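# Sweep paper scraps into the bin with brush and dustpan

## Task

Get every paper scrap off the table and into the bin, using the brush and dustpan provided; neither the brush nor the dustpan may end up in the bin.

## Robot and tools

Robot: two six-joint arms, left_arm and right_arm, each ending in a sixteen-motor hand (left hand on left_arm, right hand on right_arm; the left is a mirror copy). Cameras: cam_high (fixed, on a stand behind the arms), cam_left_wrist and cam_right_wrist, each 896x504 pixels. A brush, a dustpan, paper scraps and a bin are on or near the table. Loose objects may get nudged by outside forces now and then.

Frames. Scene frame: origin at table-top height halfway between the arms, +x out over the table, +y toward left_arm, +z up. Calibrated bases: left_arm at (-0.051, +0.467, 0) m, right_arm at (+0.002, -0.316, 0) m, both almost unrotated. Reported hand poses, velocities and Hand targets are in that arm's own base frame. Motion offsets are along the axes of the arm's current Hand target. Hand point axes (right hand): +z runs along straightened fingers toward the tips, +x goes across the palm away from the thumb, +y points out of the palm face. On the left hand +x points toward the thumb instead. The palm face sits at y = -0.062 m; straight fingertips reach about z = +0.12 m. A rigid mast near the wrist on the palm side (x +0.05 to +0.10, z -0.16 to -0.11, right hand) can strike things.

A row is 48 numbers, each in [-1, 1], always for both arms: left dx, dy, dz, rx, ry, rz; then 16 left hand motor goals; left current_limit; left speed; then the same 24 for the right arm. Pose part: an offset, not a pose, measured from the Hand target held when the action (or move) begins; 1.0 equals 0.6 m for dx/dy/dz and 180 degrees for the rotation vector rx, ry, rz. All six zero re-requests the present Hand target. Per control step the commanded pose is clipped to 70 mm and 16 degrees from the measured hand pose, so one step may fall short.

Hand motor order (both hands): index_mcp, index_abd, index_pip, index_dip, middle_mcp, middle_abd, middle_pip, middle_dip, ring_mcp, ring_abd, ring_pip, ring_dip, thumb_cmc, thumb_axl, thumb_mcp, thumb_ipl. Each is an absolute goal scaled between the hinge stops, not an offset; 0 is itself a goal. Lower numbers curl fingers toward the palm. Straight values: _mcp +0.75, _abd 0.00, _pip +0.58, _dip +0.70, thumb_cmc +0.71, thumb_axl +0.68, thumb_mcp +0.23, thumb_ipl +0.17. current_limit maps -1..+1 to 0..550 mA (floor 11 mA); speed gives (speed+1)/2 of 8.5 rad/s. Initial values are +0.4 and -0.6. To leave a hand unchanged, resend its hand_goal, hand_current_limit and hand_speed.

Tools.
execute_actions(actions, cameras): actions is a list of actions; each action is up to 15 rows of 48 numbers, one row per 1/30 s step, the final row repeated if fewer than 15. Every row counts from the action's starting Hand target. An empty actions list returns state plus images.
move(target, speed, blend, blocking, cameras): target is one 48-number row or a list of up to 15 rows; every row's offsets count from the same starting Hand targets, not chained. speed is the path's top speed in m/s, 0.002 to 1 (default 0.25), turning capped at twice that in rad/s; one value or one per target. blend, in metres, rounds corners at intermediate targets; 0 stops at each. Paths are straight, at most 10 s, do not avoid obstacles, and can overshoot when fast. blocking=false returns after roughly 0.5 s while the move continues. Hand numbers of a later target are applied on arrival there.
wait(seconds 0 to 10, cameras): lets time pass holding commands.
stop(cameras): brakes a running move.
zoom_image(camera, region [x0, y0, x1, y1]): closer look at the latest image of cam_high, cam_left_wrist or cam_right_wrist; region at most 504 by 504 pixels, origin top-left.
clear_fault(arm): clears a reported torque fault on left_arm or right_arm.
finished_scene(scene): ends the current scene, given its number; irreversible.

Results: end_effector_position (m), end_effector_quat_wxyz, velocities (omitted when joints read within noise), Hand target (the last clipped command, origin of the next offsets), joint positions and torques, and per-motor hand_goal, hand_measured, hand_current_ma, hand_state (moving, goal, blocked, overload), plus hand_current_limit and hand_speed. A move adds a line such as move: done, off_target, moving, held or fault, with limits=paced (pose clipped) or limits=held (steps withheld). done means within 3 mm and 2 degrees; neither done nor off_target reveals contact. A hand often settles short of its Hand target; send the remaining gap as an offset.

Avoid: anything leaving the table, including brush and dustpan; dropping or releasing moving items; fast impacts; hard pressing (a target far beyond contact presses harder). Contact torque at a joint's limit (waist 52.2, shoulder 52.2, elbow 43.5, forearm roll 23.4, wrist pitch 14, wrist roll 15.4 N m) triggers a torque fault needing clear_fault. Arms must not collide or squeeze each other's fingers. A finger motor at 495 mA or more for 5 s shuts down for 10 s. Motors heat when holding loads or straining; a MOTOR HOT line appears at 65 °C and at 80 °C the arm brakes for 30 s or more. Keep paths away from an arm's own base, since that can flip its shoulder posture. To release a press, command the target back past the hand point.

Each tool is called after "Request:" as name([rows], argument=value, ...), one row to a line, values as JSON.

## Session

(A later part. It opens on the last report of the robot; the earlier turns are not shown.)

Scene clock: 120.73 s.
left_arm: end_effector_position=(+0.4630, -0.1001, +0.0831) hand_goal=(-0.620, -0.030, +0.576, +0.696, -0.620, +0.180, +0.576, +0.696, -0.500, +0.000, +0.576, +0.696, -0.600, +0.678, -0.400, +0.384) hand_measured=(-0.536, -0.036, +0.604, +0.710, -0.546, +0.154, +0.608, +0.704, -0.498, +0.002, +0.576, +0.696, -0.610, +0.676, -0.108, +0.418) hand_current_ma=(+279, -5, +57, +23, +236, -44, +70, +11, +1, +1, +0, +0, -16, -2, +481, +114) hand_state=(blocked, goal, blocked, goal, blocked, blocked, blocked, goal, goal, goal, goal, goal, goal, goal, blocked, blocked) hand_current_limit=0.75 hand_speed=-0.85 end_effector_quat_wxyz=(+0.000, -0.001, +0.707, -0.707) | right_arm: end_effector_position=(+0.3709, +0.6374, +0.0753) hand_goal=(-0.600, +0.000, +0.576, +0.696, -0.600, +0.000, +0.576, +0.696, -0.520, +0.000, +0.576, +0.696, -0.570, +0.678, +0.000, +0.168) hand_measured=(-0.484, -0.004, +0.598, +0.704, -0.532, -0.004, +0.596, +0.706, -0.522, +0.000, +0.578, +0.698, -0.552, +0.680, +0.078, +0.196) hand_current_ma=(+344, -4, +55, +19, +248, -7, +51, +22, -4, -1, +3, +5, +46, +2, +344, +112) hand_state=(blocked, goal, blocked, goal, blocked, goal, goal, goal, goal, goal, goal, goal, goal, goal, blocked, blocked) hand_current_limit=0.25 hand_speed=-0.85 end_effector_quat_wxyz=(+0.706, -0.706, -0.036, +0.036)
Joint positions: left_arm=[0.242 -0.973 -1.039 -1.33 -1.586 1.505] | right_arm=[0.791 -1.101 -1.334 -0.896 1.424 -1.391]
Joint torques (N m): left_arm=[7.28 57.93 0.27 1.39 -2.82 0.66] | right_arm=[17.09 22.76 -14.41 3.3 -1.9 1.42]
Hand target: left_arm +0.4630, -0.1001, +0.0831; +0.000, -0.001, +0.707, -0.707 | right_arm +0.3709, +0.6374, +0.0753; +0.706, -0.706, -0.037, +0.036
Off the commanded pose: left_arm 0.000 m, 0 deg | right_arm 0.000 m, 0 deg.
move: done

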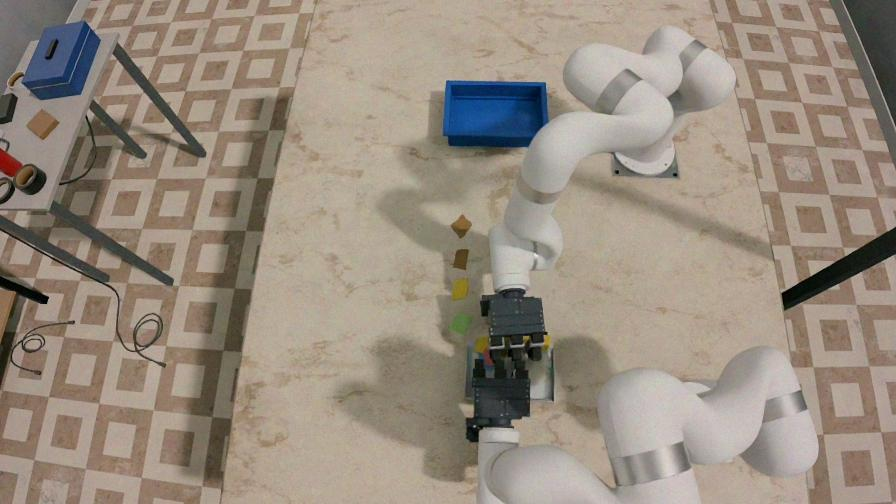

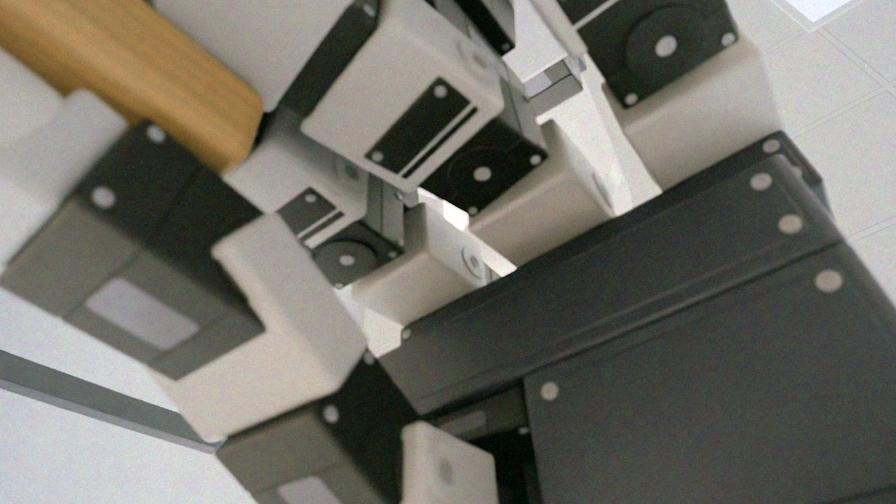

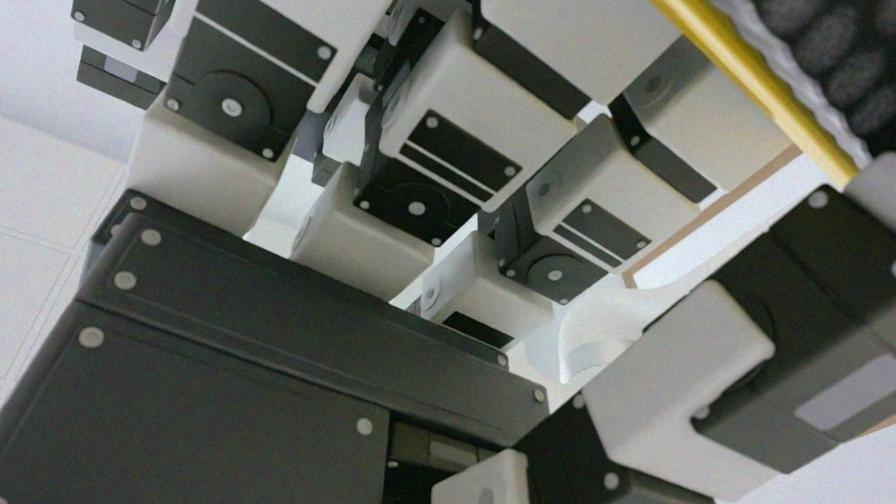

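Request:
move(target=[0,0,0,0,0,0,-0.62,-0.03,0.576,0.696,-0.62,0.18,0.576,0.696,-0.5,0,0.576,0.696,-0.6,0.678,-0.4,0.384,0.75,-0.85,0.001,0,0.01,0,0,0,-0.6,0,0.576,0.696,-0.6,0,0.576,0.696,-0.52,0,0.576,0.696,-0.571,0.678,0.0,0.168,0.25,-0.85], speed=0.03, cameras=["all"])

Request:
zoom_image(camera="cam_high", region=[440, 300, 570, 420])

Scene clock: 122.23 s.
left_arm: end_effector_position=(+0.4630, -0.1000, +0.0831) hand_goal=(-0.620, -0.030, +0.576, +0.696, -0.620, +0.180, +0.576, +0.696, -0.500, +0.000, +0.576, +0.696, -0.600, +0.678, -0.400, +0.384) hand_measured=(-0.540, -0.032, +0.604, +0.710, -0.582, +0.154, +0.662, +0.710, -0.498, +0.002, +0.576, +0.696, -0.608, +0.676, -0.108, +0.424) hand_current_ma=(+256, -2, +57, +23, +97, -42, +265, +25, +1, +1, +0, +0, -13, -2, +481, +137) hand_state=(blocked, goal, blocked, goal, blocked, blocked, blocked, goal, goal, goal, goal, goal, goal, goal, blocked, blocked) hand_current_limit=0.75 hand_speed=-0.85 end_effector_quat_wxyz=(+0.000, -0.001, +0.707, -0.707) | right_arm: end_effector_position=(+0.3709, +0.6434, +0.0753) hand_goal=(-0.600, +0.000, +0.576, +0.696, -0.600, +0.000, +0.576, +0.696, -0.520, +0.000, +0.576, +0.696, -0.570, +0.678, +0.000, +0.168) hand_measured=(-0.484, -0.004, +0.598, +0.706, -0.538, -0.004, +0.596, +0.706, -0.576, +0.000, +0.580, +0.698, -0.548, +0.680, +0.080, +0.196) hand_current_ma=(+344, -7, +57, +19, +222, -7, +51, +22, -201, -1, +10, +5, +58, +2, +344, +112) hand_state=(blocked, goal, blocked, goal, blocked, goal, goal, goal, blocked, goal, goal, goal, blocked, goal, blocked, blocked) hand_current_limit=0.25 hand_speed=-0.85 end_effector_quat_wxyz=(+0.706, -0.706, -0.036, +0.036)
Joint positions: left_arm=[0.242 -0.973 -1.039 -1.33 -1.586 1.505] | right_arm=[0.798 -1.107 -1.348 -0.889 1.417 -1.385]
Joint torques (N m): left_arm=[-7.64 55.35 0.32 0.83 -2.98 0.68] | right_arm=[28.34 26.71 -17.69 2.36 -1.31 1.44]
Hand target: left_arm +0.4630, -0.1001, +0.0831; +0.000, -0.001, +0.707, -0.707 | right_arm +0.3709, +0.6435, +0.0753; +0.706, -0.706, -0.037, +0.036
Off the commanded pose: left_arm 0.000 m, 0 deg | right_arm 0.000 m, 0 deg.
move: done

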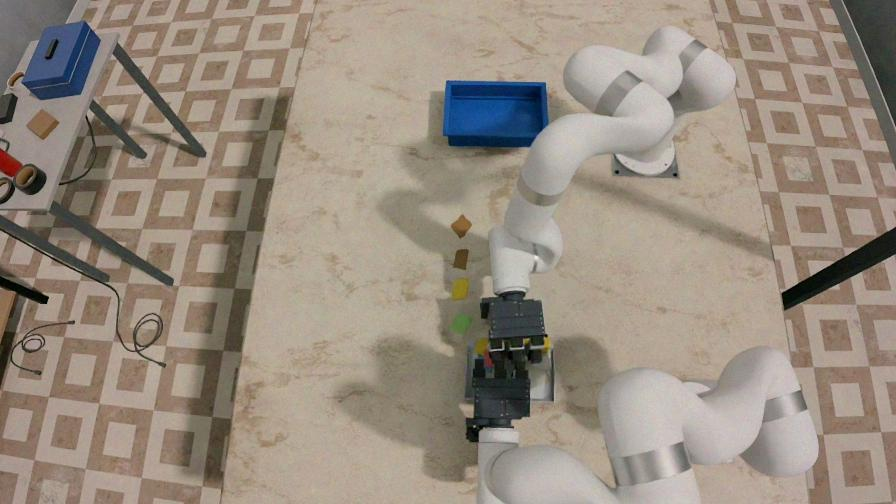

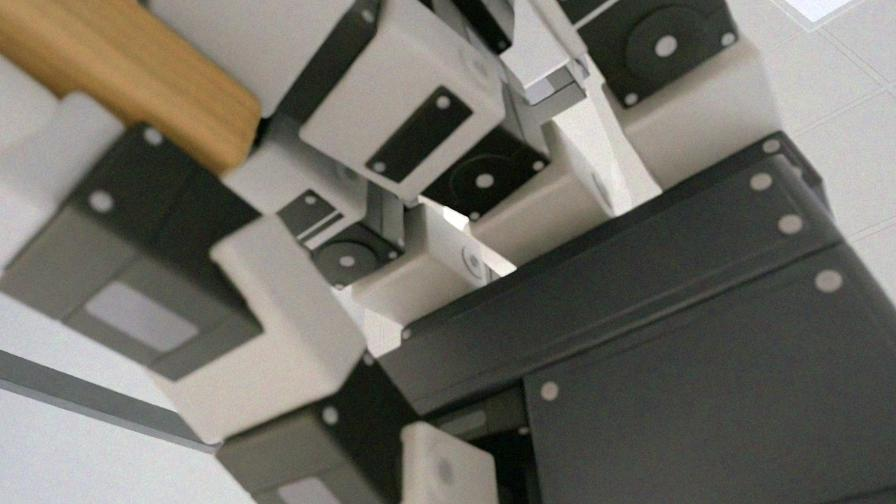

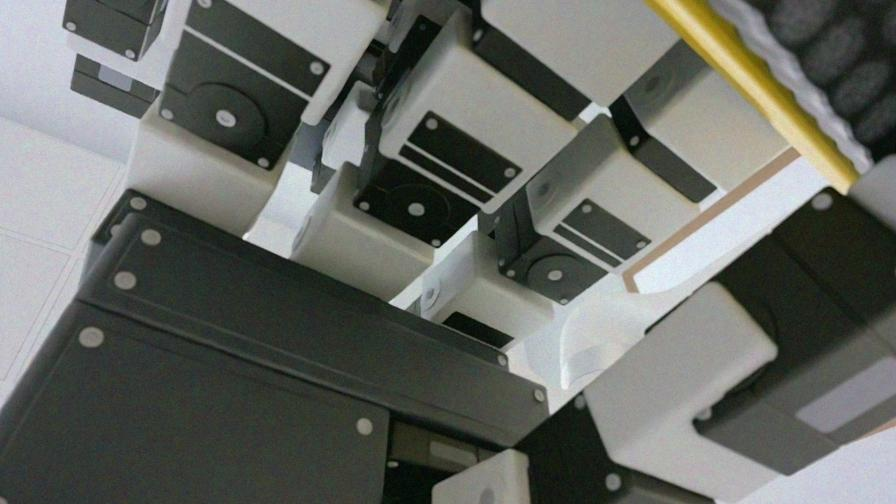

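Scaled by 3.877 from the camera's 896x504 image, which has a finer 1280x720 frame.

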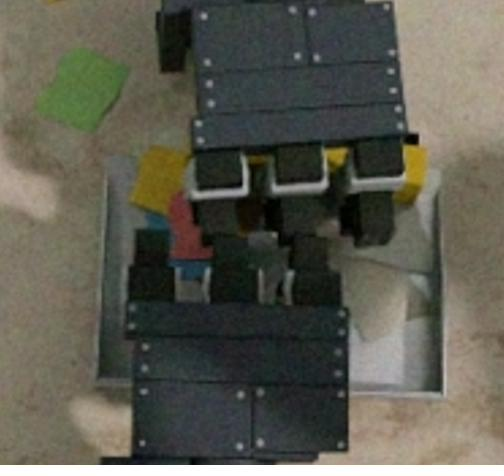

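Request:
move(target=[0,0,0,0,0,0,-0.62,-0.03,0.576,0.696,-0.62,0.18,0.576,0.696,-0.5,0,0.576,0.696,-0.6,0.678,-0.4,0.384,0.75,-0.85,-0.003,0,-0.03,0,0,0,-0.6,0,0.576,0.696,-0.6,0,0.576,0.696,-0.52,0,0.576,0.696,-0.571,0.678,0.0,0.168,0.25,-0.85], speed=0.03, cameras=["all"])

Request:
zoom_image(camera="cam_high", region=[440, 300, 570, 420])

Scene clock: 123.57 s.
left_arm: end_effector_position=(+0.4630, -0.1001, +0.0831) hand_goal=(-0.620, -0.030, +0.576, +0.696, -0.620, +0.180, +0.576, +0.696, -0.500, +0.000, +0.576, +0.696, -0.600, +0.678, -0.400, +0.384) hand_measured=(-0.542, -0.032, +0.604, +0.710, -0.572, +0.156, +0.644, +0.710, -0.498, +0.002, +0.576, +0.696, -0.608, +0.676, -0.108, +0.424) hand_current_ma=(+253, -1, +57, +23, +129, -39, +195, +25, +1, +1, +0, +0, -12, -2, +481, +141) hand_state=(blocked, goal, blocked, goal, blocked, blocked, blocked, goal, goal, goal, goal, goal, goal, goal, blocked, blocked) hand_current_limit=0.75 hand_speed=-0.85 end_effector_quat_wxyz=(+0.000, -0.001, +0.707, -0.707) | right_arm: end_effector_position=(+0.3710, +0.6254, +0.0753) hand_goal=(-0.600, +0.000, +0.576, +0.696, -0.600, +0.000, +0.576, +0.696, -0.520, +0.000, +0.576, +0.696, -0.570, +0.678, +0.000, +0.168) hand_measured=(-0.484, -0.008, +0.600, +0.706, -0.538, -0.006, +0.598, +0.706, -0.524, -0.002, +0.578, +0.698, -0.548, +0.680, +0.080, +0.196) hand_current_ma=(+344, -13, +66, +22, +222, -11, +54, +23, -7, -1, +3, +5, +57, +2, +344, +112) hand_state=(blocked, goal, blocked, goal, blocked, goal, blocked, goal, goal, goal, goal, goal, blocked, goal, blocked, blocked) hand_current_limit=0.25 hand_speed=-0.85 end_effector_quat_wxyz=(+0.706, -0.706, -0.037, +0.036)
Joint positions: left_arm=[0.242 -0.973 -1.039 -1.33 -1.586 1.505] | right_arm=[0.777 -1.09 -1.305 -0.908 1.437 -1.402]
Joint torques (N m): left_arm=[2.36 46.97 0.46 1.51 -2.23 0.62] | right_arm=[-17.02 50.54 -5.67 -3.53 4.71 -1.69]
Hand target: left_arm +0.4630, -0.1001, +0.0831; +0.000, -0.001, +0.707, -0.707 | right_arm +0.3710, +0.6254, +0.0753; +0.706, -0.706, -0.037, +0.036
Off the commanded pose: left_arm 0.000 m, 0 deg | right_arm 0.000 m, 0 deg.
move: done

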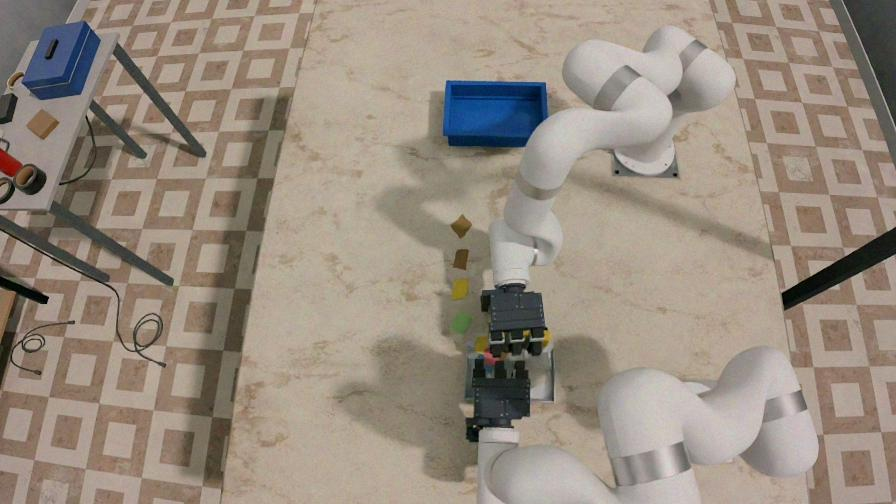

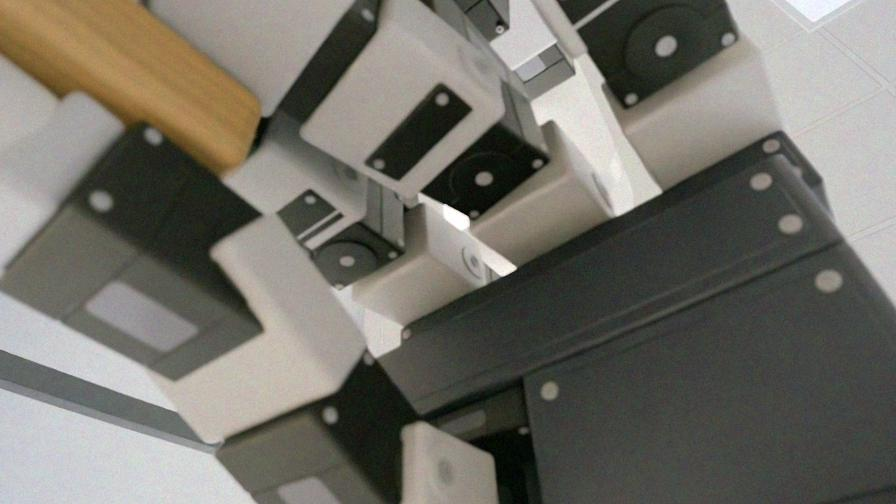

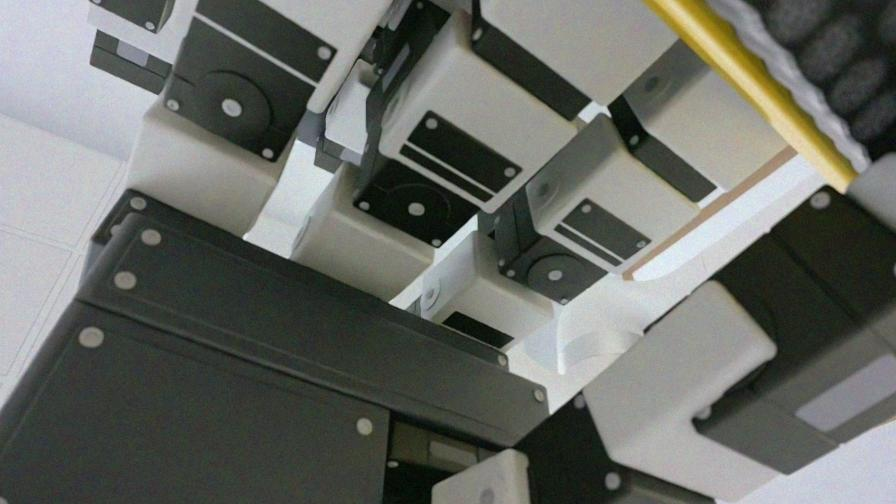

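Scaled by 3.877 from the camera's 896x504 image, which has a finer 1280x720 frame.

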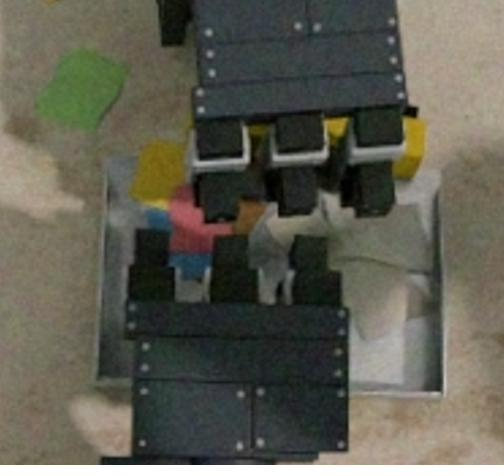

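Request:
move([
  [0,0,0,0,0,0,-0.62,-0.03,0.576,0.696,-0.62,0.18,0.576,0.696,-0.5,0,0.576,0.696,-0.6,0.678,-0.4,0.384,0.75,-0.85,-0.0,-0.07,-0.02,0,0,0,-0.6,0,0.576,0.696,-0.6,0,0.576,0.696,-0.52,0,0.576,0.696,-0.571,0.678,0.0,0.168,0.25,-0.85],
  [0,0,0,0,0,0,-0.62,-0.03,0.576,0.696,-0.62,0.18,0.576,0.696,-0.5,0,0.576,0.696,-0.6,0.678,-0.4,0.384,0.75,-0.85,-0.02,-0.08,-0.2,0,0,0,-0.6,0,0.576,0.696,-0.6,0,0.576,0.696,-0.52,0,0.576,0.696,-0.571,0.678,0.0,0.168,0.25,-0.85],
], speed=0.1, cameras=["cam_high"])

Request:
zoom_image(camera="cam_high", region=[440, 240, 590, 420])

Scene clock: 126.27 s.
left_arm: end_effector_position=(+0.4630, -0.1001, +0.0831) hand_goal=(-0.620, -0.030, +0.576, +0.696, -0.620, +0.180, +0.576, +0.696, -0.500, +0.000, +0.576, +0.696, -0.600, +0.678, -0.400, +0.384) hand_measured=(-0.542, -0.032, +0.604, +0.710, -0.572, +0.156, +0.644, +0.710, -0.498, +0.002, +0.576, +0.696, -0.608, +0.676, -0.108, +0.424) hand_current_ma=(+253, -1, +57, +23, +129, -39, +195, +25, +1, +1, +0, +0, -12, -2, +481, +141) hand_state=(blocked, goal, blocked, goal, blocked, blocked, blocked, goal, goal, goal, goal, goal, goal, goal, blocked, blocked) hand_current_limit=0.75 hand_speed=-0.85 end_effector_quat_wxyz=(+0.000, -0.001, +0.707, -0.707) | right_arm: end_effector_position=(+0.3713, +0.5048, +0.1233) hand_goal=(-0.600, +0.000, +0.576, +0.696, -0.600, +0.000, +0.576, +0.696, -0.520, +0.000, +0.576, +0.696, -0.570, +0.678, +0.000, +0.168) hand_measured=(-0.484, -0.008, +0.600, +0.706, -0.538, -0.006, +0.598, +0.706, -0.522, -0.002, +0.578, +0.698, -0.548, +0.680, +0.080, +0.196) hand_current_ma=(+344, -13, +66, +22, +222, -11, +54, +23, -5, -1, +3, +5, +57, +2, +344, +112) hand_state=(blocked, goal, blocked, goal, blocked, goal, blocked, goal, goal, goal, goal, goal, blocked, goal, blocked, blocked) hand_current_limit=0.25 hand_speed=-0.85 end_effector_quat_wxyz=(+0.706, -0.706, -0.037, +0.036)
Joint positions: left_arm=[0.242 -0.973 -1.039 -1.33 -1.586 1.505] | right_arm=[0.606 -0.885 -1.017 -1.071 1.507 -1.456]
Joint torques (N m): left_arm=[3.81 30.87 0.15 0.5 -0.55 0.51] | right_arm=[-18.06 45.96 -3.68 -4.09 4.7 -1.57]
Hand target: left_arm +0.4630, -0.1001, +0.0831; +0.000, -0.001, +0.707, -0.707 | right_arm +0.3713, +0.5048, +0.1233; +0.706, -0.706, -0.037, +0.036
Off the commanded pose: left_arm 0.000 m, 0 deg | right_arm 0.000 m, 0 deg.
move: done
Images, in order (width x height): cam_high 896x504.

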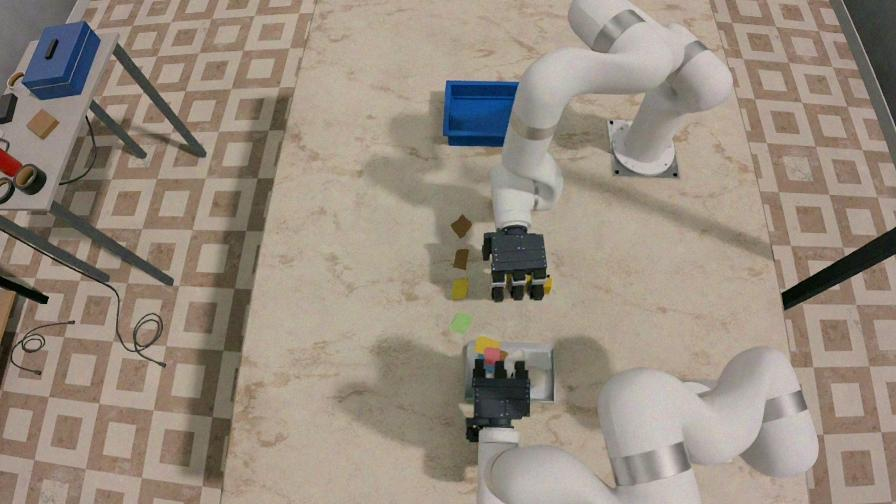

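Scaled by 2.800 from the camera's 896x504 image, which has a finer 1280x720 frame.

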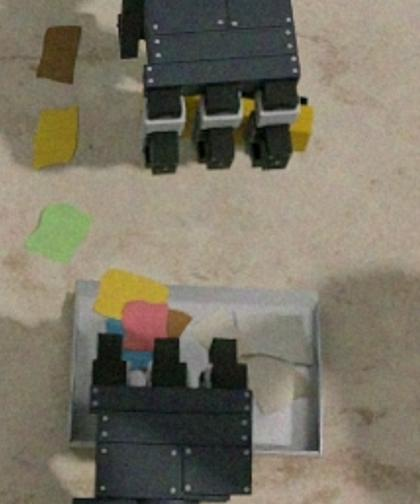

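Request:
move([
  [0,0,0,0,0,0,-0.62,-0.03,0.576,0.696,-0.62,0.18,0.576,0.696,-0.5,0,0.576,0.696,-0.6,0.678,-0.4,0.384,0.75,-0.85,0.1845,0,-0.463,0,0,0,-0.6,0,0.576,0.696,-0.6,0,0.576,0.696,-0.52,0,0.576,0.696,-0.571,0.678,0.0,0.168,0.25,-0.85],
  [0,0,0,0,0,0,-0.62,-0.03,0.576,0.696,-0.62,0.18,0.576,0.696,-0.5,0,0.576,0.696,-0.6,0.678,-0.4,0.384,0.75,-0.85,0.1845,0.0803,-0.463,0,0,0,-0.6,0,0.576,0.696,-0.6,0,0.576,0.696,-0.52,0,0.576,0.696,-0.571,0.678,0.0,0.168,0.25,-0.85],
], speed=0.12, cameras=["cam_high"])

Request:
zoom_image(camera="cam_high", region=[420, 150, 560, 250])

Scene clock: 131.50 s.
left_arm: end_effector_position=(+0.4630, -0.1001, +0.0831) hand_goal=(-0.620, -0.030, +0.576, +0.696, -0.620, +0.180, +0.576, +0.696, -0.500, +0.000, +0.576, +0.696, -0.600, +0.678, -0.400, +0.384) hand_measured=(-0.542, -0.032, +0.604, +0.710, -0.572, +0.156, +0.644, +0.710, -0.498, +0.002, +0.576, +0.696, -0.608, +0.676, -0.108, +0.424) hand_current_ma=(+253, -1, +57, +23, +129, -39, +195, +25, +1, +1, +0, +0, -12, -2, +481, +141) hand_state=(blocked, goal, blocked, goal, blocked, blocked, blocked, goal, goal, goal, goal, goal, goal, goal, blocked, blocked) hand_current_limit=0.75 hand_speed=-0.85 end_effector_quat_wxyz=(+0.000, -0.001, +0.707, -0.707) | right_arm: end_effector_position=(+0.5100, +0.2397, +0.0754) hand_goal=(-0.600, +0.000, +0.576, +0.696, -0.600, +0.000, +0.576, +0.696, -0.520, +0.000, +0.576, +0.696, -0.570, +0.678, +0.000, +0.168) hand_measured=(-0.484, -0.008, +0.600, +0.706, -0.538, -0.006, +0.598, +0.706, -0.522, -0.002, +0.578, +0.698, -0.548, +0.680, +0.080, +0.196) hand_current_ma=(+344, -13, +66, +22, +222, -11, +54, +23, -4, -1, +3, +5, +57, +2, +344, +112) hand_state=(blocked, goal, blocked, goal, blocked, goal, blocked, goal, goal, goal, goal, goal, blocked, goal, blocked, blocked) hand_current_limit=0.25 hand_speed=-0.85 end_effector_quat_wxyz=(+0.706, -0.706, -0.036, +0.036)
Joint positions: left_arm=[0.242 -0.973 -1.039 -1.33 -1.586 1.505] | right_arm=[0.042 -1.054 -1.215 -1.631 1.58 -1.41]
Joint torques (N m): left_arm=[3.82 26.25 -0.96 0.16 1.55 0.55] | right_arm=[-4.47 23.56 -13.29 -3.08 -0.98 -1.65]
Hand target: left_arm +0.4630, -0.1001, +0.0831; +0.000, -0.001, +0.707, -0.707 | right_arm +0.5099, +0.2398, +0.0753; +0.706, -0.706, -0.037, +0.036
Off the commanded pose: left_arm 0.000 m, 0 deg | right_arm 0.000 m, 0 deg.
move: done
Images, in order (width x height): cam_high 896x504.

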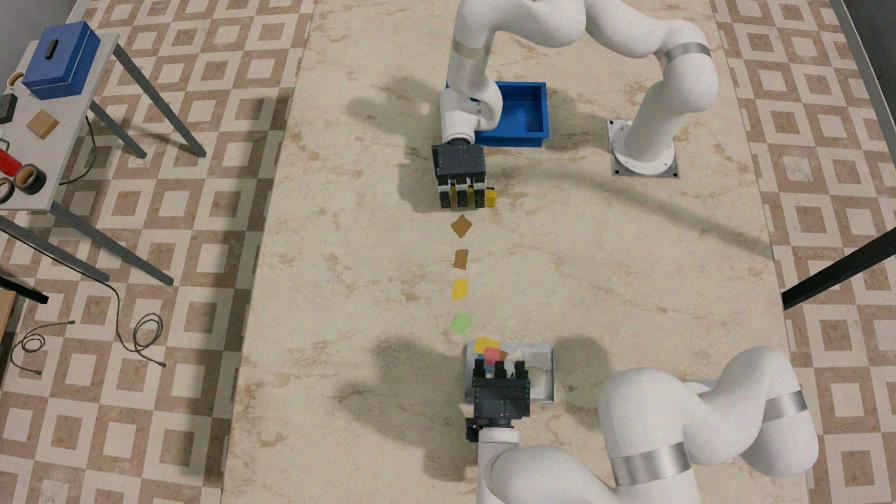

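Scaled by 3.600 from the camera's 896x504 image, which has a finer 1280x720 frame.

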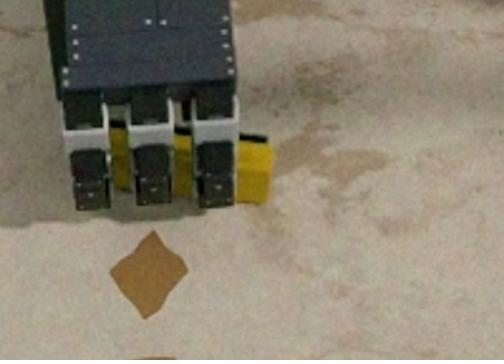

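Request:
move([
  [0,-0.262,0,0,0,0,-0.62,-0.03,0.576,0.696,-0.62,0.18,0.576,0.696,-0.5,0,0.576,0.696,-0.6,0.678,-0.4,0.384,0.75,-0.85,0.0395,0,0.3814,0,0,0,-0.6,0,0.576,0.696,-0.6,0,0.576,0.696,-0.52,0,0.576,0.696,-0.571,0.678,0.0,0.168,0.25,-0.85],
], speed=0.06, cameras=["all"])

Request:
zoom_image(camera="cam_high", region=[420, 240, 570, 390])

Scene clock: 136.37 s.
left_arm: end_effector_position=(+0.4633, -0.1002, +0.2403) hand_goal=(-0.620, -0.030, +0.576, +0.696, -0.620, +0.180, +0.576, +0.696, -0.500, +0.000, +0.576, +0.696, -0.600, +0.678, -0.400, +0.384) hand_measured=(-0.542, -0.024, +0.608, +0.712, -0.570, +0.164, +0.640, +0.708, -0.498, +0.002, +0.576, +0.696, -0.600, +0.676, -0.108, +0.424) hand_current_ma=(+253, +6, +66, +26, +137, -22, +178, +19, +1, +1, +0, +0, +1, -2, +481, +141) hand_state=(blocked, goal, blocked, goal, blocked, goal, blocked, goal, goal, goal, goal, goal, goal, goal, blocked, blocked) hand_current_limit=0.75 hand_speed=-0.85 end_effector_quat_wxyz=(+0.000, -0.001, +0.707, -0.707) | right_arm: end_effector_position=(+0.5100, +0.4698, +0.0753) hand_goal=(-0.600, +0.000, +0.576, +0.696, -0.600, +0.000, +0.576, +0.696, -0.520, +0.000, +0.576, +0.696, -0.570, +0.678, +0.000, +0.168) hand_measured=(-0.484, -0.008, +0.600, +0.706, -0.538, -0.006, +0.598, +0.706, -0.522, -0.002, +0.578, +0.698, -0.548, +0.680, +0.080, +0.196) hand_current_ma=(+344, -13, +66, +22, +222, -11, +54, +23, -4, -1, +3, +5, +57, +2, +344, +112) hand_state=(blocked, goal, blocked, goal, blocked, goal, blocked, goal, goal, goal, goal, goal, blocked, goal, blocked, blocked) hand_current_limit=0.25 hand_speed=-0.85 end_effector_quat_wxyz=(+0.706, -0.706, -0.036, +0.036)
Joint positions: left_arm=[0.242 -0.613 -0.932 -1.341 -1.645 1.259] | right_arm=[0.428 -1.128 -1.397 -1.256 1.485 -1.316]
Joint torques (N m): left_arm=[-6.56 59.78 -4.39 -3.05 -3.88 -0.92] | right_arm=[17.41 26.29 -15.66 3.37 -1.24 1.83]
Hand target: left_arm +0.4633, -0.1002, +0.2403; +0.000, -0.001, +0.707, -0.707 | right_arm +0.5100, +0.4699, +0.0753; +0.706, -0.706, -0.037, +0.036
Off the commanded pose: left_arm 0.000 m, 0 deg | right_arm 0.000 m, 0 deg.
move: done

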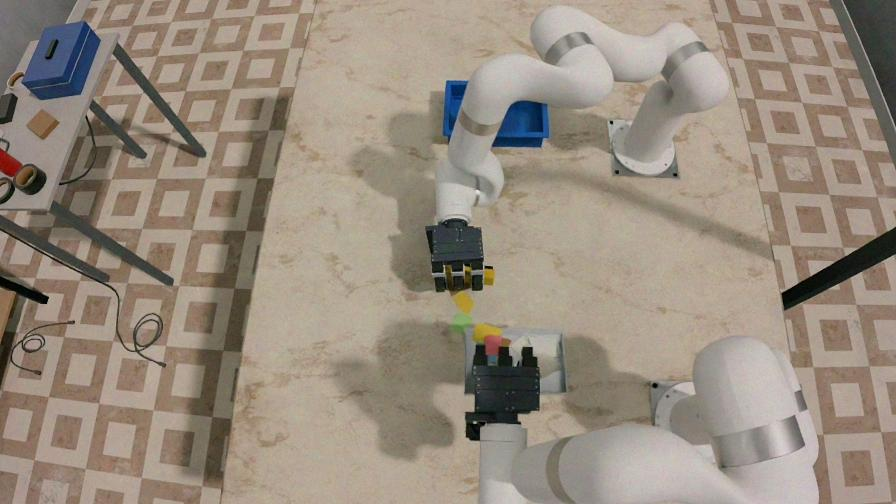

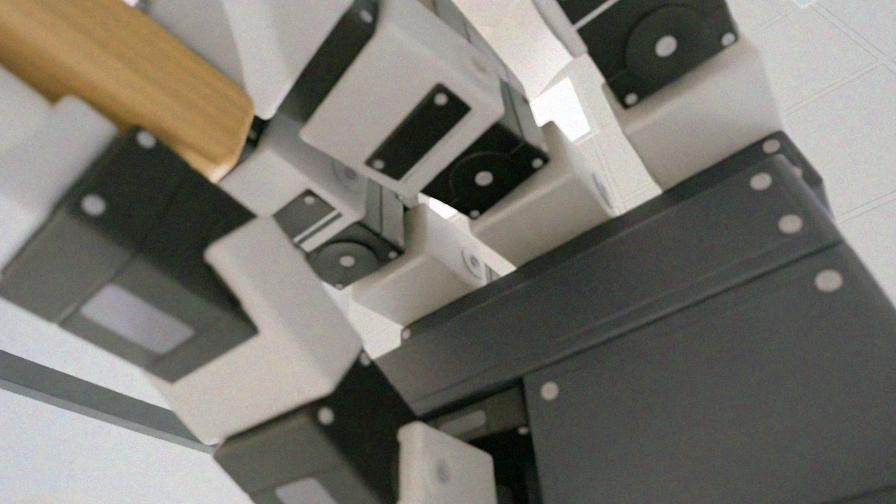

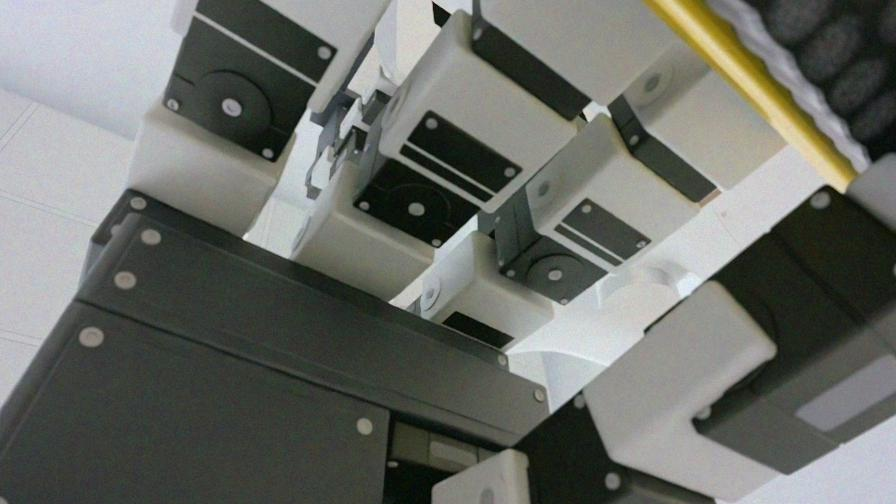

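Scaled by 3.360 from the camera's 896x504 image, which has a finer 1280x720 frame.

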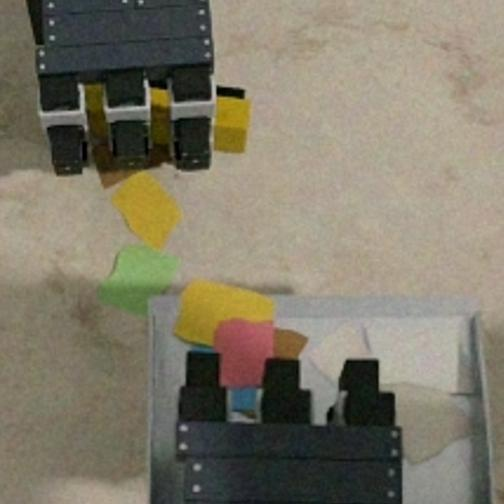

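Request:
move([
  [0,0,0,0,0,0,-0.62,-0.03,0.576,0.696,-0.62,0.18,0.576,0.696,-0.5,0,0.576,0.696,-0.6,0.678,-0.4,0.384,0.75,-0.85,-0.02,-0.2917,-0.08,0,0,0,-0.6,0,0.576,0.696,-0.6,0,0.576,0.696,-0.52,0,0.576,0.696,-0.571,0.678,0.0,0.168,0.25,-0.85],
  [0,0,0,0,0,0,-0.62,-0.03,0.576,0.696,-0.62,0.18,0.576,0.696,-0.5,0,0.576,0.696,-0.6,0.678,-0.4,0.384,0.75,-0.85,-0.1918,-0.2917,-0.768,0,0.033,0,-0.6,0,0.576,0.696,-0.6,0,0.576,0.696,-0.52,0,0.576,0.696,-0.571,0.678,0.0,0.168,0.25,-0.85],
], speed=0.16, blend=0.04)

Request:
move([
  [0,0,0,0,0,0,-0.62,-0.03,0.576,0.696,-0.62,0.18,0.576,0.696,-0.5,0,0.576,0.696,-0.6,0.678,-0.4,0.384,0.75,-0.85,0,0,-0.3833,0,0,0,-0.6,0,0.576,0.696,-0.6,0,0.576,0.696,-0.52,0,0.576,0.696,-0.571,0.678,0.0,0.168,0.25,-0.85],
  [0,0,0,0,0,0,-0.62,-0.03,0.576,0.696,-0.62,0.18,0.576,0.696,-0.5,0,0.576,0.696,-0.6,0.678,-0.4,0.384,0.75,-0.85,0,0.2583,-0.3833,0,0,0,-0.6,0,0.576,0.696,-0.6,0,0.576,0.696,-0.52,0,0.576,0.696,-0.571,0.678,0.0,0.168,0.25,-0.85],
], speed=0.14, cameras=["cam_high","cam_right_wrist"])

Request:
zoom_image(camera="cam_high", region=[420, 20, 590, 170])

Scene clock: 142.00 s.
left_arm: end_effector_position=(+0.4633, -0.1002, +0.2403) hand_goal=(-0.620, -0.030, +0.576, +0.696, -0.620, +0.180, +0.576, +0.696, -0.500, +0.000, +0.576, +0.696, -0.600, +0.678, -0.400, +0.384) hand_measured=(-0.542, -0.024, +0.608, +0.712, -0.570, +0.164, +0.640, +0.708, -0.498, +0.002, +0.576, +0.696, -0.600, +0.676, -0.108, +0.424) hand_current_ma=(+253, +6, +66, +26, +137, -22, +178, +19, +1, +1, +0, +0, +1, -2, +481, +141) hand_state=(blocked, goal, blocked, goal, blocked, goal, blocked, goal, goal, goal, goal, goal, goal, goal, blocked, blocked) hand_current_limit=0.75 hand_speed=-0.85 end_effector_quat_wxyz=(+0.000, -0.001, +0.707, -0.707) | right_arm: end_effector_position=(+0.4427, -0.0002, +0.2504) hand_goal=(-0.600, +0.000, +0.576, +0.696, -0.600, +0.000, +0.576, +0.696, -0.520, +0.000, +0.576, +0.696, -0.570, +0.678, +0.000, +0.168) hand_measured=(-0.484, -0.008, +0.600, +0.706, -0.538, -0.006, +0.598, +0.706, -0.522, -0.002, +0.578, +0.698, -0.548, +0.680, +0.080, +0.196) hand_current_ma=(+344, -13, +66, +22, +222, -11, +54, +23, -4, -1, +3, +5, +57, +2, +344, +112) hand_state=(blocked, goal, blocked, goal, blocked, goal, blocked, goal, goal, goal, goal, goal, blocked, goal, blocked, blocked) hand_current_limit=0.25 hand_speed=-0.85 end_effector_quat_wxyz=(+0.707, -0.707, +0.000, -0.001)
Joint positions: left_arm=[0.242 -0.613 -0.932 -1.341 -1.645 1.259] | right_arm=[-0.442 -0.616 -0.973 -1.988 1.72 -1.247]
Joint torques (N m): left_arm=[1.28 56.7 -4.95 -2.93 -3.9 -1.02] | right_arm=[-17.32 18.1 -14.5 -3.37 4.73 1.73]
Hand target: left_arm +0.4633, -0.1002, +0.2403; +0.000, -0.001, +0.707, -0.707 | right_arm +0.4427, -0.0003, +0.2504; +0.707, -0.707, +0.000, -0.001
Off the commanded pose: left_arm 0.000 m, 0 deg | right_arm 0.000 m, 0 deg.
move: done

Scene clock: 145.53 s.
left_arm: end_effector_position=(+0.4633, -0.1002, +0.2403) hand_goal=(-0.620, -0.030, +0.576, +0.696, -0.620, +0.180, +0.576, +0.696, -0.500, +0.000, +0.576, +0.696, -0.600, +0.678, -0.400, +0.384) hand_measured=(-0.542, -0.024, +0.608, +0.712, -0.570, +0.164, +0.640, +0.708, -0.498, +0.002, +0.576, +0.696, -0.600, +0.676, -0.108, +0.424) hand_current_ma=(+253, +6, +66, +26, +137, -22, +178, +19, +1, +1, +0, +0, +1, -2, +481, +141) hand_state=(blocked, goal, blocked, goal, blocked, goal, blocked, goal, goal, goal, goal, goal, goal, goal, blocked, blocked) hand_current_limit=0.75 hand_speed=-0.85 end_effector_quat_wxyz=(+0.000, -0.001, +0.707, -0.707) | right_arm: end_effector_position=(+0.4425, -0.2303, +0.0955) hand_goal=(-0.600, +0.000, +0.576, +0.696, -0.600, +0.000, +0.576, +0.696, -0.520, +0.000, +0.576, +0.696, -0.570, +0.678, +0.000, +0.168) hand_measured=(-0.484, -0.008, +0.600, +0.706, -0.538, -0.006, +0.598, +0.706, -0.522, -0.002, +0.578, +0.698, -0.548, +0.680, +0.080, +0.196) hand_current_ma=(+344, -13, +66, +22, +222, -11, +54, +23, -4, -1, +3, +5, +57, +2, +344, +112) hand_state=(blocked, goal, blocked, goal, blocked, goal, blocked, goal, goal, goal, goal, goal, blocked, goal, blocked, blocked) hand_current_limit=0.25 hand_speed=-0.85 end_effector_quat_wxyz=(+0.707, -0.707, +0.000, -0.001)
Joint positions: left_arm=[0.242 -0.613 -0.932 -1.341 -1.645 1.259] | right_arm=[-0.769 -1.145 -1.51 -2.305 1.821 -1.304]
Joint torques (N m): left_arm=[2.46 56.85 -5.89 -3.01 -3.83 -0.99] | right_arm=[-4.46 25.33 -14.96 -3.03 -1.1 -1.69]
Hand target: left_arm +0.4633, -0.1002, +0.2403; +0.000, -0.001, +0.707, -0.707 | right_arm +0.4426, -0.2303, +0.0954; +0.707, -0.707, +0.000, -0.001
Off the commanded pose: left_arm 0.000 m, 0 deg | right_arm 0.000 m, 0 deg.
move: done
Images, in order (width x height): cam_high 896x504, cam_right_wrist 896x504.

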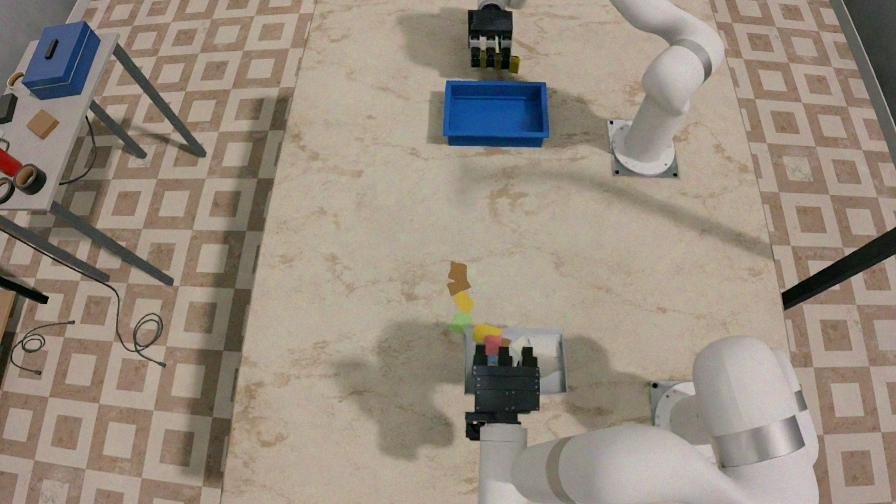

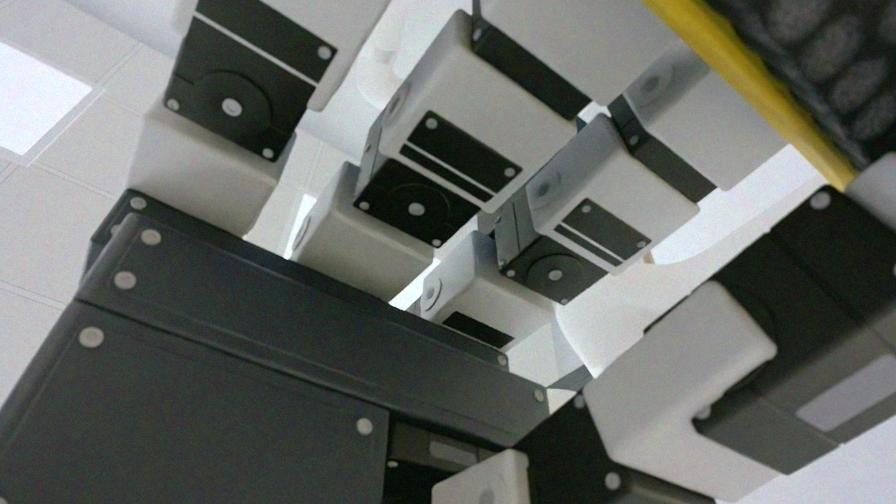

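Scaled by 2.965 from the camera's 896x504 image, which has a finer 1280x720 frame.

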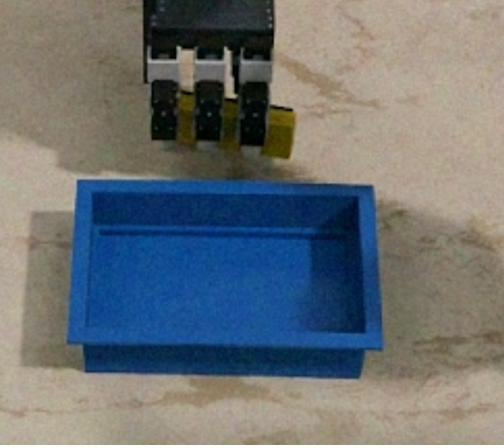

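Request:
move([
  [0,0,0,0,0,0,-0.62,-0.03,0.576,0.696,-0.62,0.18,0.576,0.696,-0.5,0,0.576,0.696,-0.6,0.678,-0.4,0.384,0.75,-0.85,-0.025,0,0.05,0,0,0,-0.6,0,0.576,0.696,-0.6,0,0.576,0.696,-0.52,0,0.576,0.696,-0.571,0.678,0.0,0.168,0.25,-0.85],
  [0,0,0,0,0,0,-0.62,-0.03,0.576,0.696,-0.62,0.18,0.576,0.696,-0.5,0,0.576,0.696,-0.6,0.678,-0.4,0.384,0.75,-0.85,-0.025,0,0.3705,0,0,0,-0.6,0,0.576,0.696,-0.6,0,0.576,0.696,-0.52,0,0.576,0.696,-0.571,0.678,0.0,0.168,0.25,-0.85],
], speed=0.06, cameras=["cam_high"])

Request:
zoom_image(camera="cam_high", region=[420, 80, 590, 230])

Scene clock: 150.53 s.
left_arm: end_effector_position=(+0.4633, -0.1002, +0.2403) hand_goal=(-0.620, -0.030, +0.576, +0.696, -0.620, +0.180, +0.576, +0.696, -0.500, +0.000, +0.576, +0.696, -0.600, +0.678, -0.400, +0.384) hand_measured=(-0.542, -0.024, +0.608, +0.712, -0.570, +0.164, +0.640, +0.708, -0.498, +0.002, +0.576, +0.696, -0.600, +0.676, -0.108, +0.424) hand_current_ma=(+253, +6, +66, +26, +137, -22, +178, +19, +1, +1, +0, +0, +1, -2, +481, +141) hand_state=(blocked, goal, blocked, goal, blocked, goal, blocked, goal, goal, goal, goal, goal, goal, goal, blocked, blocked) hand_current_limit=0.75 hand_speed=-0.85 end_effector_quat_wxyz=(+0.000, -0.001, +0.707, -0.707) | right_arm: end_effector_position=(+0.4278, -0.0080, +0.0954) hand_goal=(-0.600, +0.000, +0.576, +0.696, -0.600, +0.000, +0.576, +0.696, -0.520, +0.000, +0.576, +0.696, -0.570, +0.678, +0.000, +0.168) hand_measured=(-0.486, -0.006, +0.600, +0.710, -0.538, -0.006, +0.598, +0.706, -0.524, -0.002, +0.576, +0.698, -0.550, +0.680, +0.080, +0.196) hand_current_ma=(+344, -11, +66, +30, +222, -11, +54, +24, -9, -1, -1, +5, +55, +2, +344, +112) hand_state=(blocked, goal, blocked, goal, blocked, goal, blocked, goal, goal, goal, goal, goal, blocked, goal, blocked, blocked) hand_current_limit=0.25 hand_speed=-0.85 end_effector_quat_wxyz=(+0.707, -0.707, +0.000, -0.001)
Joint positions: left_arm=[0.242 -0.613 -0.932 -1.341 -1.645 1.259] | right_arm=[-0.469 -0.949 -1.039 -2.037 1.611 -1.491]
Joint torques (N m): left_arm=[3.06 56.83 -5.78 -3.03 -4.01 -1.01] | right_arm=[16.37 44.79 -2.26 3.08 -0.92 -1.66]
Hand target: left_arm +0.4633, -0.1002, +0.2403; +0.000, -0.001, +0.707, -0.707 | right_arm +0.4278, -0.0080, +0.0954; +0.707, -0.707, +0.000, -0.001
Off the commanded pose: left_arm 0.000 m, 0 deg | right_arm 0.000 m, 0 deg.
move: done
Images, in order (width x height): cam_high 896x504.

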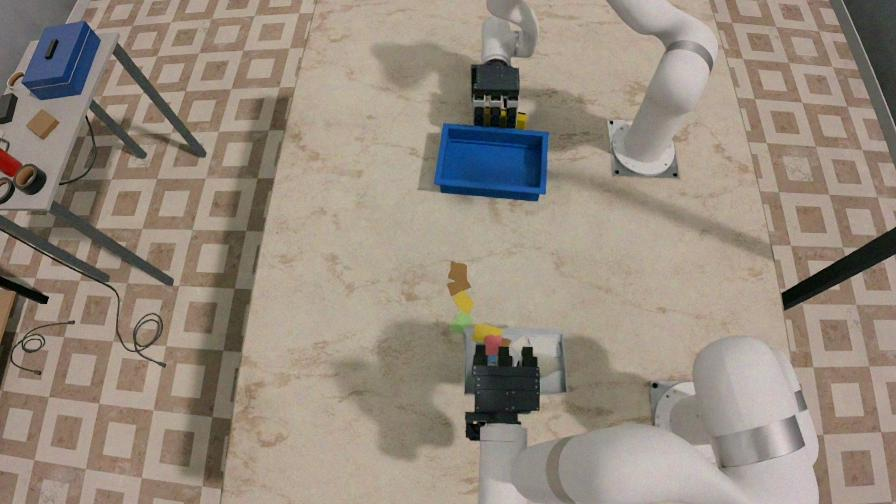

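Scaled by 2.965 from the camera's 896x504 image, which has a finer 1280x720 frame.

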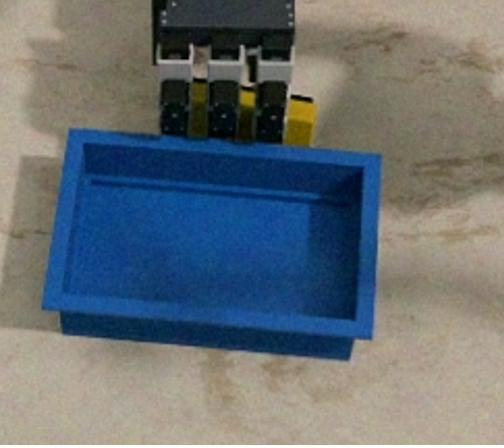

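Request:
move([
  [-0.04,0,0.4,0,0,0,-0.62,-0.03,0.576,0.696,-0.62,0.18,0.576,0.696,-0.5,0,0.576,0.696,-0.6,0.678,-0.4,0.384,0.75,-0.85,0,0,-0.22,0,0,0,-0.6,0,0.576,0.696,-0.6,0,0.576,0.696,-0.52,0,0.576,0.696,-0.571,0.678,0.0,0.168,0.25,-0.85],
  [-0.0867,0,0.953,0,0,0,-0.62,-0.03,0.576,0.696,-0.62,0.18,0.576,0.696,-0.5,0,0.576,0.696,-0.6,0.678,-0.4,0.384,0.75,-0.85,0,0,-0.22,0,0,0,-0.6,0,0.576,0.696,-0.6,0,0.576,0.696,-0.52,0,0.576,0.696,-0.571,0.678,0.0,0.168,0.25,-0.85],
], speed=0.12, blend=0.05, cameras=["all"])

Request:
zoom_image(camera="cam_high", region=[420, 80, 590, 230])

Scene clock: 157.20 s.
left_arm: end_effector_position=(+0.5157, -0.6720, +0.2398) hand_goal=(-0.620, -0.030, +0.576, +0.696, -0.620, +0.180, +0.576, +0.696, -0.500, +0.000, +0.576, +0.696, -0.600, +0.678, -0.400, +0.384) hand_measured=(-0.542, -0.024, +0.608, +0.712, -0.570, +0.164, +0.640, +0.708, -0.500, +0.002, +0.576, +0.696, -0.600, +0.676, -0.108, +0.424) hand_current_ma=(+253, +6, +66, +26, +137, -22, +177, +19, +1, +1, +0, +0, +1, -2, +481, +141) hand_state=(blocked, goal, blocked, goal, blocked, goal, blocked, goal, goal, goal, goal, goal, goal, goal, blocked, blocked) hand_current_limit=0.75 hand_speed=-0.85 end_effector_quat_wxyz=(+0.000, -0.001, +0.707, -0.707) | right_arm: end_effector_position=(+0.4276, -0.1400, +0.0954) hand_goal=(-0.600, +0.000, +0.576, +0.696, -0.600, +0.000, +0.576, +0.696, -0.520, +0.000, +0.576, +0.696, -0.570, +0.678, +0.000, +0.168) hand_measured=(-0.486, -0.006, +0.600, +0.710, -0.538, -0.006, +0.598, +0.706, -0.524, -0.002, +0.576, +0.698, -0.550, +0.680, +0.080, +0.196) hand_current_ma=(+344, -11, +66, +30, +222, -11, +55, +24, -6, -1, -1, +5, +55, +2, +344, +112) hand_state=(blocked, goal, blocked, goal, blocked, goal, blocked, goal, goal, goal, goal, goal, blocked, goal, blocked, blocked) hand_current_limit=0.25 hand_speed=-0.85 end_effector_quat_wxyz=(+0.707, -0.707, +0.000, -0.001)
Joint positions: left_arm=[-0.698 -0.997 -1.64 -2.163 -1.174 1.048] | right_arm=[-0.675 -1.036 -1.26 -2.232 1.709 -1.396]
Joint torques (N m): left_arm=[-7.4 42.52 -22.12 -1.69 0.63 -1.04] | right_arm=[-15.75 23.21 -13.41 -3.68 4.85 1.75]
Hand target: left_arm +0.5157, -0.6720, +0.2398; +0.000, -0.001, +0.707, -0.707 | right_arm +0.4276, -0.1400, +0.0954; +0.707, -0.707, +0.000, -0.001
Off the commanded pose: left_arm 0.000 m, 0 deg | right_arm 0.000 m, 0 deg.
move: done

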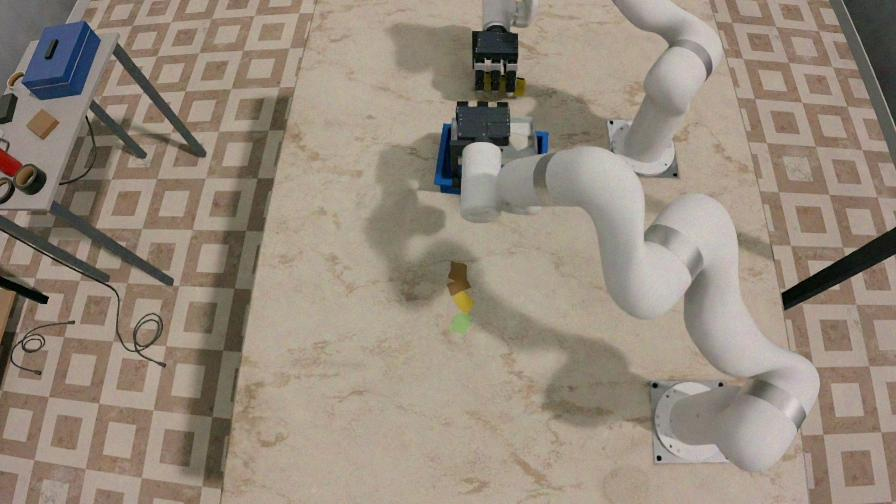

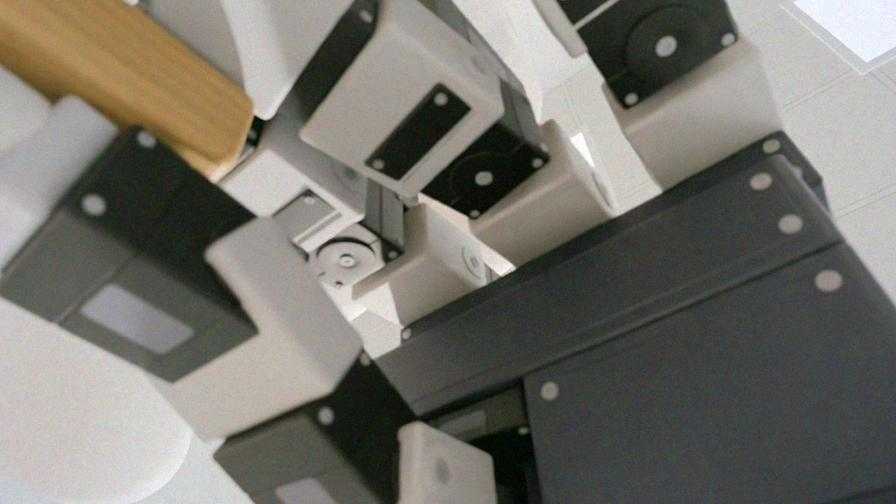

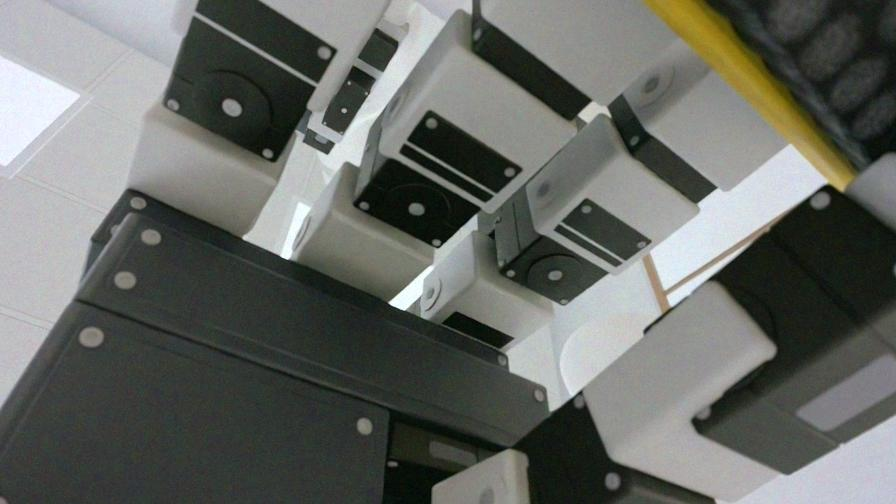

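Scaled by 2.965 from the camera's 896x504 image, which has a finer 1280x720 frame.

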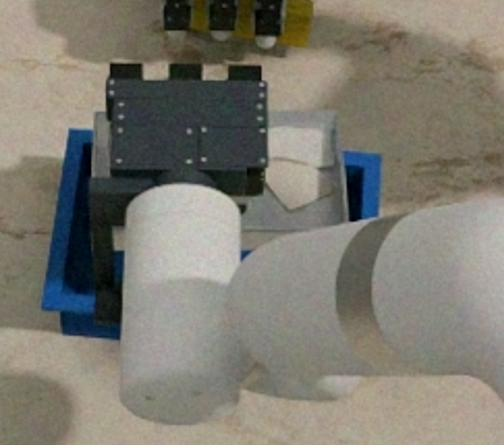

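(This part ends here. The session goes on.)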